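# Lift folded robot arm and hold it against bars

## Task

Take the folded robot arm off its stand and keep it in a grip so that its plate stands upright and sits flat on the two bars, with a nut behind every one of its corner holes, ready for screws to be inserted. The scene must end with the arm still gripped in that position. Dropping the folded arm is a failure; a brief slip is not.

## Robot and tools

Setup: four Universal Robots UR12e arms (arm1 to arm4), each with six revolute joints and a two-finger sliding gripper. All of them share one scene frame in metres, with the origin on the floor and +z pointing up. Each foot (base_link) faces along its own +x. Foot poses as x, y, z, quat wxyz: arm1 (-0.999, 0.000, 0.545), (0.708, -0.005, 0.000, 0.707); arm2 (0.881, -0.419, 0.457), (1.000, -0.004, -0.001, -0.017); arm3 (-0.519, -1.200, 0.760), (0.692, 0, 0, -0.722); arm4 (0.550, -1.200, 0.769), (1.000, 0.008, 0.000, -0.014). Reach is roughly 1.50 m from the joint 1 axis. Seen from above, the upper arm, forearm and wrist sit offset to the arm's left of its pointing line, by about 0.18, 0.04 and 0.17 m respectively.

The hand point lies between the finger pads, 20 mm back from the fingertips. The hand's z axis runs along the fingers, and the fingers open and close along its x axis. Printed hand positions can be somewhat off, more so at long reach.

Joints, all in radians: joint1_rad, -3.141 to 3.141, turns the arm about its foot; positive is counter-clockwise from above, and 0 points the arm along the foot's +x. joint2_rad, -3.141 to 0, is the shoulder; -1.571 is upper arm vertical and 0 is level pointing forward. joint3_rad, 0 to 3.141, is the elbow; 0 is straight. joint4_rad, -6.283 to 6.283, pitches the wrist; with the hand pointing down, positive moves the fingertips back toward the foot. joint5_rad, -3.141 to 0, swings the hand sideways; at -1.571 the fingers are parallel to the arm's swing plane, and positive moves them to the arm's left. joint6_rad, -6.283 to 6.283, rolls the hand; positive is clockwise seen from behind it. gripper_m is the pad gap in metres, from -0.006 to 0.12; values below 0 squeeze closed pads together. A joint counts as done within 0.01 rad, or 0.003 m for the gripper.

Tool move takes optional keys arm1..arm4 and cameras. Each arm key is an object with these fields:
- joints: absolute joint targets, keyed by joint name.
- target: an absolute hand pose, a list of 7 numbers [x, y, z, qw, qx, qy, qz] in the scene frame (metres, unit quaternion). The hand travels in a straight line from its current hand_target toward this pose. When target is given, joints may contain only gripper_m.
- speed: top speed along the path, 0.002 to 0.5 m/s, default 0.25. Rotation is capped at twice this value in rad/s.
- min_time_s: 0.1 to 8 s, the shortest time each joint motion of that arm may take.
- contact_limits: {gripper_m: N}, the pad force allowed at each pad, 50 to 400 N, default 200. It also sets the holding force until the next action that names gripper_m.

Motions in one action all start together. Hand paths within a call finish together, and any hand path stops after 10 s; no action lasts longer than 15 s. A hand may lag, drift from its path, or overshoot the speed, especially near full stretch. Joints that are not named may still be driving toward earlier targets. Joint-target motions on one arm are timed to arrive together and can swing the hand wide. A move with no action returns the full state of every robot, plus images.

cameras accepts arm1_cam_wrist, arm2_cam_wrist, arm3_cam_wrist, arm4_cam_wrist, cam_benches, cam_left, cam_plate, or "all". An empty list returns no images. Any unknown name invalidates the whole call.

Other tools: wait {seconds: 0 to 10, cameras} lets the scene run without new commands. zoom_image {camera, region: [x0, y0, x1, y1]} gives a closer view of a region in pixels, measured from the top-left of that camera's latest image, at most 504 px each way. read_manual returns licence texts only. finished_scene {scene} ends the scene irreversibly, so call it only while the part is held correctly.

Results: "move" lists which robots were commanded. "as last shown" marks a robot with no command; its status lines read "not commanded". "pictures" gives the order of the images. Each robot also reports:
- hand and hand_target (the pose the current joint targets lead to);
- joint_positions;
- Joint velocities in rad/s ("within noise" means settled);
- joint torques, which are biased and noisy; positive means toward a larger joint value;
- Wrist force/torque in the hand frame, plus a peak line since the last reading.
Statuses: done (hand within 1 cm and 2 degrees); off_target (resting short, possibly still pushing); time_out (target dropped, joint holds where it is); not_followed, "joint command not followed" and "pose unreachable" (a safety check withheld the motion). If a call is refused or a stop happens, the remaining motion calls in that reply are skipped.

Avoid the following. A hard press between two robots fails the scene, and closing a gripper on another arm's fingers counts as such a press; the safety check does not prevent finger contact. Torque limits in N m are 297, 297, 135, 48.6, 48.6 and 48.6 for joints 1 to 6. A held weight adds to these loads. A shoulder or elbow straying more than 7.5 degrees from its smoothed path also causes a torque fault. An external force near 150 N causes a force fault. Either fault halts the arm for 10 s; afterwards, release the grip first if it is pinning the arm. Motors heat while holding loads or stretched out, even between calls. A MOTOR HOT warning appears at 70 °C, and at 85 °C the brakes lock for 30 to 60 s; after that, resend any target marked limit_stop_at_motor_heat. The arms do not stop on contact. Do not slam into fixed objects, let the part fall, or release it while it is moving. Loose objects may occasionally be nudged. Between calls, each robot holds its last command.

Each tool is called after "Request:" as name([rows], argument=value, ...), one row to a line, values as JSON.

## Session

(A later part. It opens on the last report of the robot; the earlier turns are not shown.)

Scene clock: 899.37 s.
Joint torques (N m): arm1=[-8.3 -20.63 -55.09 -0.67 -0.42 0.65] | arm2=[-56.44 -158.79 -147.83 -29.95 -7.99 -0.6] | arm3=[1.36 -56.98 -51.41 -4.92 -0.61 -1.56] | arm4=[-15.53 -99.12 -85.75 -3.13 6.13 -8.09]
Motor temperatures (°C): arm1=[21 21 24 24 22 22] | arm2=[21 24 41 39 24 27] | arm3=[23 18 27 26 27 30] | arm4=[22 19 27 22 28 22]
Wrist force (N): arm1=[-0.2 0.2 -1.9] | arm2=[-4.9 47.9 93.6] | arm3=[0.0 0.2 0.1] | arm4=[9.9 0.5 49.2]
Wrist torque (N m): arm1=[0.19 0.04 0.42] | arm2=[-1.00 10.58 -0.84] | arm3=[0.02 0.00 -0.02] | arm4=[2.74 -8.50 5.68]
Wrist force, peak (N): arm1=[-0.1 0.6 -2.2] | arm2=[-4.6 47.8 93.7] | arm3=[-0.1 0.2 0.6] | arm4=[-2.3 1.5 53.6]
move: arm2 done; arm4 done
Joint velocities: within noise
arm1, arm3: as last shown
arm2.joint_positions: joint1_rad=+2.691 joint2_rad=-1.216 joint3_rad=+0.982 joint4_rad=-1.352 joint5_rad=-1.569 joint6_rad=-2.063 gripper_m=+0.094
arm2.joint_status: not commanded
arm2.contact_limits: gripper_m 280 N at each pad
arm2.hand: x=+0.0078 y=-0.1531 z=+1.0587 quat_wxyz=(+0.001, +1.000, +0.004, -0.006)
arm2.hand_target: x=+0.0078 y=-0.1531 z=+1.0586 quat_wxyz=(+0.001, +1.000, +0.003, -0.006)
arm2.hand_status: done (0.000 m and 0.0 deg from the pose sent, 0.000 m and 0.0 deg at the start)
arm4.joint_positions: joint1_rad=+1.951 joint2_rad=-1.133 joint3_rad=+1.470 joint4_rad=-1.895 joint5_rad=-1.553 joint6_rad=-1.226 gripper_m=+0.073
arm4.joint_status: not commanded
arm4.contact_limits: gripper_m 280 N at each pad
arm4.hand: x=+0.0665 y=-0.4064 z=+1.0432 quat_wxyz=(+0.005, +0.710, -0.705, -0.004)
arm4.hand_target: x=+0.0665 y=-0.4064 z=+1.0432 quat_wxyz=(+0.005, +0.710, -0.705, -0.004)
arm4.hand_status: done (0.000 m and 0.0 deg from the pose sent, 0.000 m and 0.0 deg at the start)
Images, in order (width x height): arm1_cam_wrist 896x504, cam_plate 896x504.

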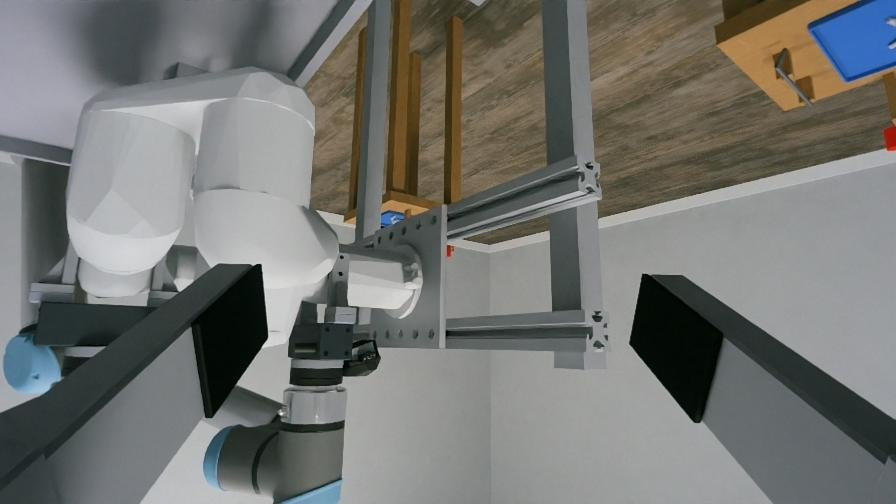

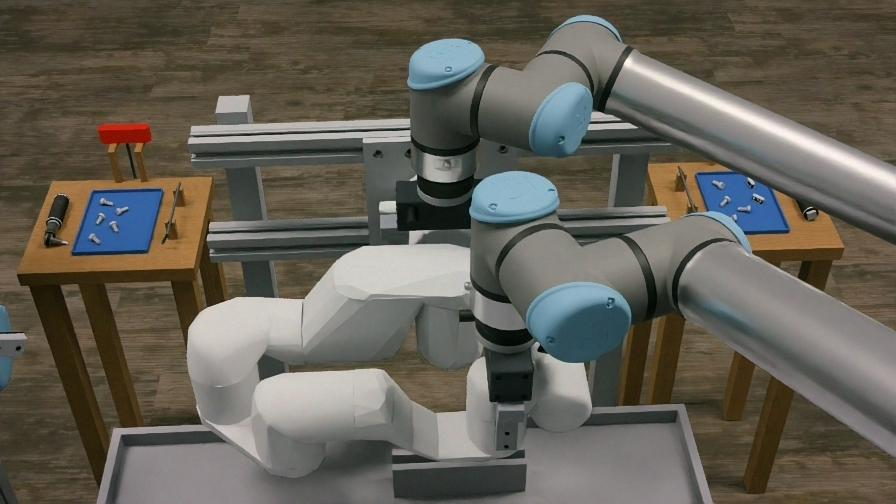

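Request:
move(arm2={"target": [0.00785, -0.1552, 1.05865, 0.0005, 1, 0.0035, -0.006], "speed": 0.004}, arm4={"target": [0.0665, -0.40853, 1.0432, 0.0046, 0.70957, -0.70463, -0.00389], "speed": 0.004})

Request:
move(arm2={"target": [0.00763, -0.1552, 1.0586, 0.00035, 1, 0.00275, -0.006], "speed": 0.004}, arm4={"target": [0.0659, -0.40861, 1.0431, 0.00449, 0.70904, -0.70516, -0.004], "speed": 0.004})

Request:
move(arm2={"target": [0.00763, -0.1539, 1.0586, 0.00035, 1, 0.00275, -0.006], "speed": 0.004}, arm4={"target": [0.0659, -0.40731, 1.0431, 0.00449, 0.70904, -0.70516, -0.004], "speed": 0.004})

Request:
move(arm2={"target": [0.00763, -0.1535, 1.0586, 0.00035, 1, 0.00275, -0.006], "speed": 0.004}, arm4={"target": [0.0659, -0.40691, 1.0431, 0.00449, 0.70904, -0.70516, -0.004], "speed": 0.004})

Request:
move(arm2={"target": [0.00763, -0.1532, 1.0586, 0.00035, 1, 0.00275, -0.006], "speed": 0.004}, arm4={"target": [0.0659, -0.40661, 1.0431, 0.00449, 0.70904, -0.70516, -0.004], "speed": 0.004})

Scene clock: 980.23 s.
Joint torques (N m): arm1=[-7.9 -21.49 -55.28 -0.81 -0.51 0.49] | arm2=[-9.2 -187.25 -123.72 -33.78 1.45 4.31] | arm3=[0.51 -57.57 -50.97 -5.08 -0.49 -1.19] | arm4=[38.03 -140.22 -52.51 -3.73 6.5 -1.55]
Motor temperatures (°C): arm1=[21 21 24 24 22 22] | arm2=[21 24 42 39 24 27] | arm3=[23 18 27 26 27 30] | arm4=[22 19 27 22 28 22]
Wrist force (N): arm1=[0.0 0.4 -1.9] | arm2=[-0.9 23.0 92.9] | arm3=[-0.2 0.0 0.3] | arm4=[-23.6 -1.9 52.5]
Wrist torque (N m): arm1=[0.22 0.01 0.42] | arm2=[-1.12 10.35 -2.51] | arm3=[-0.02 0.04 -0.03] | arm4=[2.65 -6.33 4.06]
Wrist force, peak (N): arm1=[0.1 0.6 -2.1] | arm2=[-5.3 48.9 93.9] | arm3=[-0.5 0.0 0.5] | arm4=[-25.3 0.7 53.7]
move: arm2 done; arm4 done
Joint velocities: within noise
arm1, arm3: as last shown
arm2.joint_positions: joint1_rad=+2.693 joint2_rad=-1.217 joint3_rad=+0.984 joint4_rad=-1.353 joint5_rad=-1.570 joint6_rad=-2.061 gripper_m=+0.094
arm2.joint_status: not commanded
arm2.contact_limits: gripper_m 280 N at each pad
arm2.hand: x=+0.0078 y=-0.1552 z=+1.0586 quat_wxyz=(+0.000, +1.000, +0.003, -0.006)
arm2.hand_target: x=+0.0078 y=-0.1552 z=+1.0587 quat_wxyz=(+0.000, +1.000, +0.003, -0.006)
arm2.hand_status: done (0.000 m and 0.0 deg from the pose sent, 0.002 m and 0.0 deg at the start)
arm4.joint_positions: joint1_rad=+1.952 joint2_rad=-1.136 joint3_rad=+1.474 joint4_rad=-1.897 joint5_rad=-1.553 joint6_rad=-1.226 gripper_m=+0.073
arm4.joint_status: not commanded
arm4.contact_limits: gripper_m 280 N at each pad
arm4.hand: x=+0.0665 y=-0.4085 z=+1.0432 quat_wxyz=(+0.005, +0.710, -0.705, -0.004)
arm4.hand_target: x=+0.0665 y=-0.4085 z=+1.0432 quat_wxyz=(+0.005, +0.710, -0.705, -0.004)
arm4.hand_status: done (0.000 m and 0.0 deg from the pose sent, 0.002 m and 0.0 deg at the start)
pictures: none

Scene clock: 981.20 s.
Joint torques (N m): arm1=[-8.03 -22.39 -55.02 -0.8 -0.6 0.27] | arm2=[-11.4 -160.1 -143.93 -33.75 -5.54 4.41] | arm3=[0.53 -57.37 -51.19 -5.05 -0.47 -1.6] | arm4=[38.34 -108.86 -77.77 -4.05 5.01 -1.45]
Motor temperatures (°C): arm1=[21 21 24 24 22 22] | arm2=[21 24 42 39 24 27] | arm3=[23 18 27 26 27 30] | arm4=[22 19 27 22 28 22]
Wrist force (N): arm1=[0.0 0.4 -1.6] | arm2=[-1.4 22.5 91.1] | arm3=[-0.2 -0.1 0.5] | arm4=[-23.4 -2.2 54.0]
Wrist torque (N m): arm1=[0.23 0.01 0.42] | arm2=[-1.14 10.45 -2.51] | arm3=[-0.03 0.04 -0.03] | arm4=[2.67 -5.93 4.05]
Wrist force, peak (N): arm1=[0.2 0.5 -2.2] | arm2=[-1.3 22.7 93.0] | arm3=[-0.4 0.2 0.6] | arm4=[-24.4 -2.5 54.2]
move: arm2 done; arm4 done
Joint velocities: within noise
arm1.joint_positions: joint1_rad=-2.977 joint2_rad=-1.810 joint3_rad=+1.717 joint4_rad=-0.834 joint5_rad=-0.684 joint6_rad=-2.329 gripper_m=+0.119
arm1.joint_status: not commanded
arm1.hand: x=-0.5480 y=-0.3380 z=+1.1650 quat_wxyz=(-0.230, -0.400, -0.770, -0.442)
arm1.hand_target: x=-0.5480 y=-0.3380 z=+1.1650 quat_wxyz=(-0.230, -0.400, -0.770, -0.442)
arm1.hand_status: not commanded
arm2.joint_positions: joint1_rad=+2.693 joint2_rad=-1.217 joint3_rad=+0.984 joint4_rad=-1.353 joint5_rad=-1.570 joint6_rad=-2.059 gripper_m=+0.094
arm2.joint_status: not commanded
arm2.contact_limits: gripper_m 280 N at each pad
arm2.hand: x=+0.0076 y=-0.1552 z=+1.0586 quat_wxyz=(+0.000, +1.000, +0.003, -0.006)
arm2.hand_target: x=+0.0076 y=-0.1552 z=+1.0586 quat_wxyz=(+0.000, +1.000, +0.003, -0.006)
arm2.hand_status: done (0.000 m and 0.0 deg from the pose sent, 0.000 m and 0.1 deg at the start)
arm3.joint_positions: joint1_rad=+0.000 joint2_rad=-1.570 joint3_rad=+1.570 joint4_rad=-1.570 joint5_rad=-1.571 joint6_rad=+0.000 gripper_m=+0.119
arm3.joint_status: not commanded
arm3.hand: x=-0.3744 y=-1.8979 z=+1.2695 quat_wxyz=(+0.000, -1.000, +0.021, +0.000)
arm3.hand_target: x=-0.3744 y=-1.8979 z=+1.2695 quat_wxyz=(+0.000, -1.000, +0.021, +0.000)
arm3.hand_status: not commanded
arm4.joint_positions: joint1_rad=+1.952 joint2_rad=-1.136 joint3_rad=+1.474 joint4_rad=-1.897 joint5_rad=-1.553 joint6_rad=-1.224 gripper_m=+0.073
arm4.joint_status: not commanded
arm4.contact_limits: gripper_m 280 N at each pad
arm4.hand: x=+0.0659 y=-0.4086 z=+1.0431 quat_wxyz=(+0.004, +0.709, -0.705, -0.004)
arm4.hand_target: x=+0.0659 y=-0.4086 z=+1.0431 quat_wxyz=(+0.004, +0.709, -0.705, -0.004)
arm4.hand_status: done (0.000 m and 0.0 deg from the pose sent, 0.001 m and 0.1 deg at the start)
pictures: none

Scene clock: 982.17 s.
Joint torques (N m): arm1=[-8.28 -20.67 -55.92 -0.82 -0.45 0.45] | arm2=[-33.27 -161.37 -145.23 -27.68 1.06 1.15] | arm3=[1.17 -57.14 -51.01 -4.94 -0.6 -1.51] | arm4=[-1.58 -109.24 -78.79 2.12 7.43 -6.85]
Motor temperatures (°C): arm1=[21 21 24 24 22 22] | arm2=[21 24 42 39 24 27] | arm3=[23 18 27 26 27 30] | arm4=[22 19 27 22 28 22]
Wrist force (N): arm1=[0.0 0.6 -1.8] | arm2=[-0.4 21.4 91.4] | arm3=[0.0 0.1 0.3] | arm4=[-22.5 -1.4 53.7]
Wrist torque (N m): arm1=[0.26 0.01 0.42] | arm2=[-1.13 10.44 -2.50] | arm3=[0.01 -0.01 -0.03] | arm4=[2.65 -5.95 4.09]
Wrist force, peak (N): arm1=[0.1 0.7 -2.1] | arm2=[-0.7 21.5 91.7] | arm3=[-0.5 0.0 0.5] | arm4=[-23.4 -2.3 53.9]
move: arm2 done; arm4 done
Joint velocities: within noise
arm1, arm3: as last shown
arm2.joint_positions: joint1_rad=+2.692 joint2_rad=-1.216 joint3_rad=+0.983 joint4_rad=-1.353 joint5_rad=-1.570 joint6_rad=-2.060 gripper_m=+0.094
arm2.joint_status: not commanded
arm2.contact_limits: gripper_m 280 N at each pad
arm2.hand: x=+0.0076 y=-0.1539 z=+1.0586 quat_wxyz=(+0.000, +1.000, +0.003, -0.006)
arm2.hand_target: x=+0.0076 y=-0.1539 z=+1.0586 quat_wxyz=(+0.000, +1.000, +0.003, -0.006)
arm2.hand_status: done (0.000 m and 0.0 deg from the pose sent, 0.001 m and 0.0 deg at the start)
arm4.joint_positions: joint1_rad=+1.952 joint2_rad=-1.134 joint3_rad=+1.471 joint4_rad=-1.896 joint5_rad=-1.553 joint6_rad=-1.224 gripper_m=+0.073
arm4.joint_status: not commanded
arm4.contact_limits: gripper_m 280 N at each pad
arm4.hand: x=+0.0659 y=-0.4073 z=+1.0431 quat_wxyz=(+0.004, +0.709, -0.705, -0.004)
arm4.hand_target: x=+0.0659 y=-0.4073 z=+1.0431 quat_wxyz=(+0.004, +0.709, -0.705, -0.004)
arm4.hand_status: done (0.000 m and 0.0 deg from the pose sent, 0.001 m and 0.0 deg at the start)
pictures: none

Scene clock: 983.13 s.
Joint torques (N m): arm1=[-6.46 -21.52 -55.37 -0.77 -0.5 0.35] | arm2=[-37.84 -160.85 -144.74 -27.88 1.31 0.92] | arm3=[2.2 -58.13 -50.94 -5.18 -0.63 -1.45] | arm4=[-1.94 -106.43 -79.88 1.73 8.65 -6.72]
Motor temperatures (°C): arm1=[21 21 24 24 22 22] | arm2=[21 24 42 39 24 27] | arm3=[23 18 27 26 27 30] | arm4=[22 19 27 22 28 22]
Wrist force (N): arm1=[0.1 0.6 -2.0] | arm2=[0.4 24.4 92.3] | arm3=[-0.1 0.1 0.3] | arm4=[-17.3 -2.8 53.4]
Wrist torque (N m): arm1=[0.26 -0.01 0.42] | arm2=[-1.09 10.27 -2.32] | arm3=[0.01 0.03 -0.03] | arm4=[2.66 -6.69 4.11]
Wrist force, peak (N): arm1=[0.3 0.6 -2.1] | arm2=[0.5 24.0 92.5] | arm3=[-0.2 0.2 0.5] | arm4=[-22.1 -1.5 54.0]
move: arm2 done; arm4 done
Joint velocities: within noise
arm1, arm3: as last shown
arm2.joint_positions: joint1_rad=+2.692 joint2_rad=-1.216 joint3_rad=+0.982 joint4_rad=-1.353 joint5_rad=-1.570 joint6_rad=-2.061 gripper_m=+0.094
arm2.joint_status: not commanded
arm2.contact_limits: gripper_m 280 N at each pad
arm2.hand: x=+0.0076 y=-0.1535 z=+1.0586 quat_wxyz=(+0.000, +1.000, +0.003, -0.006)
arm2.hand_target: x=+0.0076 y=-0.1535 z=+1.0586 quat_wxyz=(+0.000, +1.000, +0.003, -0.006)
arm2.hand_status: done (0.000 m and 0.0 deg from the pose sent, 0.000 m and 0.0 deg at the start)
arm4.joint_positions: joint1_rad=+1.952 joint2_rad=-1.133 joint3_rad=+1.471 joint4_rad=-1.896 joint5_rad=-1.553 joint6_rad=-1.224 gripper_m=+0.073
arm4.joint_status: not commanded
arm4.contact_limits: gripper_m 280 N at each pad
arm4.hand: x=+0.0659 y=-0.4069 z=+1.0431 quat_wxyz=(+0.004, +0.709, -0.705, -0.004)
arm4.hand_target: x=+0.0659 y=-0.4069 z=+1.0431 quat_wxyz=(+0.004, +0.709, -0.705, -0.004)
arm4.hand_status: done (0.000 m and 0.0 deg from the pose sent, 0.000 m and 0.0 deg at the start)
pictures: none

Scene clock: 984.10 s.
Joint torques (N m): arm1=[-7.27 -21.32 -55.52 -0.86 -0.58 0.45] | arm2=[-46.83 -156.59 -146.06 -30.85 -2.78 0.71] | arm3=[1.74 -56.31 -50.34 -5.08 -0.58 -1.56] | arm4=[-8.69 -98.34 -84.33 -3.75 8.72 -6.71]
Motor temperatures (°C): arm1=[21 21 24 24 22 22] | arm2=[21 24 42 39 24 27] | arm3=[23 18 27 26 27 30] | arm4=[22 19 27 22 28 22]
Wrist force (N): arm1=[0.1 0.4 -1.8] | arm2=[2.9 38.4 91.8] | arm3=[-0.2 0.0 0.0] | arm4=[4.9 -8.0 45.8]
Wrist torque (N m): arm1=[0.22 -0.01 0.42] | arm2=[-1.04 10.19 -1.98] | arm3=[-0.02 0.04 -0.02] | arm4=[2.60 -7.77 4.17]
Wrist force, peak (N): arm1=[0.2 0.8 -2.1] | arm2=[3.0 38.1 92.4] | arm3=[-0.1 0.0 0.6] | arm4=[-17.0 -3.0 53.5]
move: arm2 done; arm4 done
Joint velocities: within noise
arm1, arm3: as last shown
arm2.joint_positions: joint1_rad=+2.691 joint2_rad=-1.216 joint3_rad=+0.982 joint4_rad=-1.352 joint5_rad=-1.570 joint6_rad=-2.061 gripper_m=+0.094
arm2.joint_status: not commanded
arm2.contact_limits: gripper_m 280 N at each pad
arm2.hand: x=+0.0076 y=-0.1532 z=+1.0586 quat_wxyz=(+0.000, +1.000, +0.003, -0.006)
arm2.hand_target: x=+0.0076 y=-0.1532 z=+1.0586 quat_wxyz=(+0.000, +1.000, +0.003, -0.006)
arm2.hand_status: done (0.000 m and 0.0 deg from the pose sent, 0.000 m and 0.0 deg at the start)
arm4.joint_positions: joint1_rad=+1.952 joint2_rad=-1.133 joint3_rad=+1.470 joint4_rad=-1.896 joint5_rad=-1.553 joint6_rad=-1.224 gripper_m=+0.073
arm4.joint_status: not commanded
arm4.contact_limits: gripper_m 280 N at each pad
arm4.hand: x=+0.0659 y=-0.4066 z=+1.0431 quat_wxyz=(+0.004, +0.709, -0.705, -0.004)
arm4.hand_target: x=+0.0659 y=-0.4066 z=+1.0431 quat_wxyz=(+0.004, +0.709, -0.705, -0.004)
arm4.hand_status: done (0.000 m and 0.0 deg from the pose sent, 0.000 m and 0.0 deg at the start)
pictures: none

Request:
move(arm2={"target": [0.00763, -0.1531, 1.0586, 0.00035, 1, 0.00275, -0.006], "speed": 0.004}, arm4={"target": [0.0659, -0.40651, 1.0431, 0.00449, 0.70904, -0.70516, -0.004], "speed": 0.004}, cameras=["arm1_cam_wrist", "cam_plate"])

Request:
zoom_image(camera="arm1_cam_wrist", region=[350, 195, 440, 275])

Request:
zoom_image(camera="arm1_cam_wrist", region=[350, 300, 450, 360])

Request:
zoom_image(camera="cam_plate", region=[348, 130, 408, 165])

Request:
zoom_image(camera="cam_plate", region=[480, 120, 540, 155])

Scene clock: 1000.23 s.
Joint torques (N m): arm1=[-6.91 -21.89 -55.31 -0.96 -0.6 0.6] | arm2=[-52.81 -155.25 -146.85 -34.02 -8.11 0.5] | arm3=[0.27 -56.69 -51.16 -5.05 -0.44 -1.5] | arm4=[-12.38 -93.31 -86.2 -4.57 8.28 -6.73]
Motor temperatures (°C): arm1=[21 21 24 24 22 22] | arm2=[21 24 43 39 24 27] | arm3=[23 18 27 26 27 30] | arm4=[22 19 28 22 28 22]
Wrist force (N): arm1=[-0.2 0.5 -2.0] | arm2=[5.0 45.6 92.0] | arm3=[0.0 0.2 0.4] | arm4=[14.8 -10.5 42.1]
Wrist torque (N m): arm1=[0.24 0.05 0.42] | arm2=[-0.96 10.04 -1.82] | arm3=[0.02 0.00 -0.03] | arm4=[2.57 -8.04 4.17]
Wrist force, peak (N): arm1=[-0.3 0.3 -2.3] | arm2=[4.8 45.3 92.4] | arm3=[-0.3 0.0 0.6] | arm4=[5.2 -8.1 46.0]
move: arm2 done; arm4 done
Joint velocities: within noise
arm1, arm3: as last shown
arm2.joint_positions: joint1_rad=+2.691 joint2_rad=-1.216 joint3_rad=+0.982 joint4_rad=-1.353 joint5_rad=-1.570 joint6_rad=-2.061 gripper_m=+0.094
arm2.joint_status: not commanded
arm2.contact_limits: gripper_m 280 N at each pad
arm2.hand: x=+0.0076 y=-0.1531 z=+1.0586 quat_wxyz=(+0.000, +1.000, +0.003, -0.006)
arm2.hand_target: x=+0.0076 y=-0.1531 z=+1.0586 quat_wxyz=(+0.000, +1.000, +0.003, -0.006)
arm2.hand_status: done (0.000 m and 0.0 deg from the pose sent, 0.000 m and 0.0 deg at the start)
arm4.joint_positions: joint1_rad=+1.951 joint2_rad=-1.133 joint3_rad=+1.470 joint4_rad=-1.896 joint5_rad=-1.553 joint6_rad=-1.224 gripper_m=+0.073
arm4.joint_status: not commanded
arm4.contact_limits: gripper_m 280 N at each pad
arm4.hand: x=+0.0659 y=-0.4065 z=+1.0431 quat_wxyz=(+0.004, +0.709, -0.705, -0.004)
arm4.hand_target: x=+0.0659 y=-0.4065 z=+1.0431 quat_wxyz=(+0.004, +0.709, -0.705, -0.004)
arm4.hand_status: done (0.000 m and 0.0 deg from the pose sent, 0.000 m and 0.0 deg at the start)
Images, in order (width x height): arm1_cam_wrist 896x504, cam_plate 896x504.

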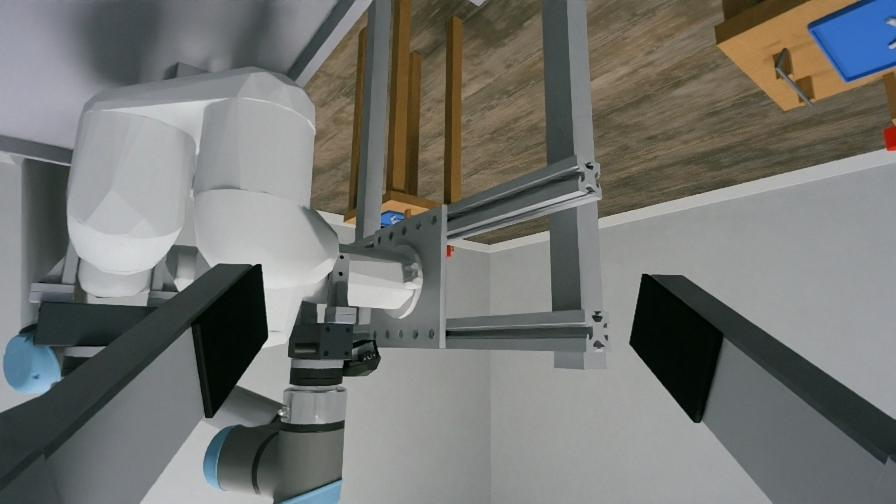

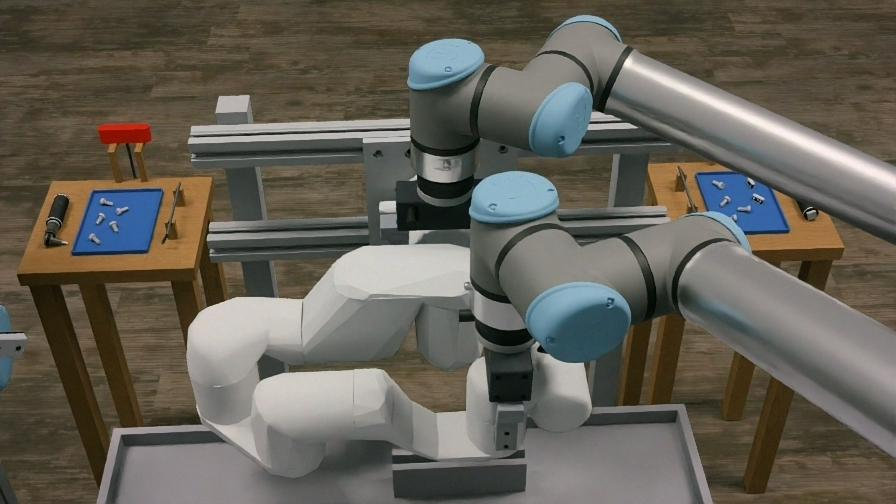

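Scaled by 5.600 from the camera's image (finer frame: 1280x720).

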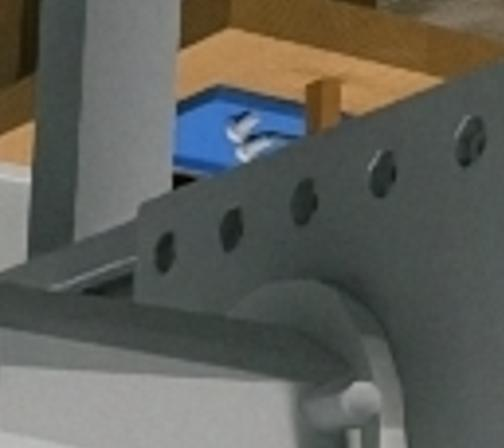

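Scaled by 5.040 from the camera's image (finer frame: 1280x720).

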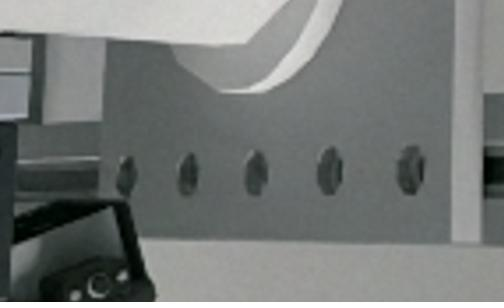

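Scaled by 8.400 from the camera's image (finer frame: 1280x720).

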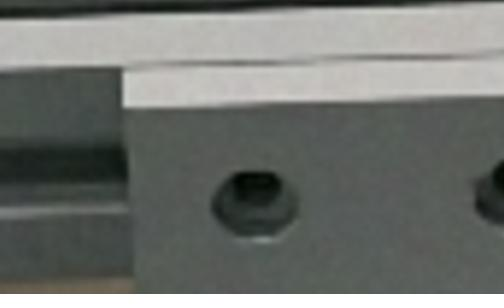

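Scaled by 8.400 from the camera's image (finer frame: 1280x720).

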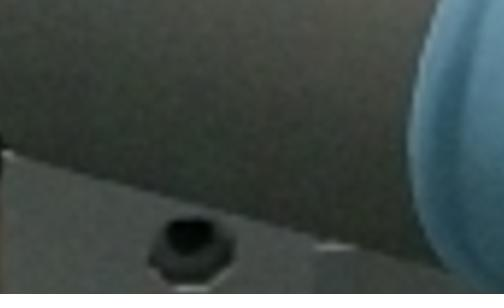

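Request:
finished_scene(scene=2)

The scene is finished: the task was done.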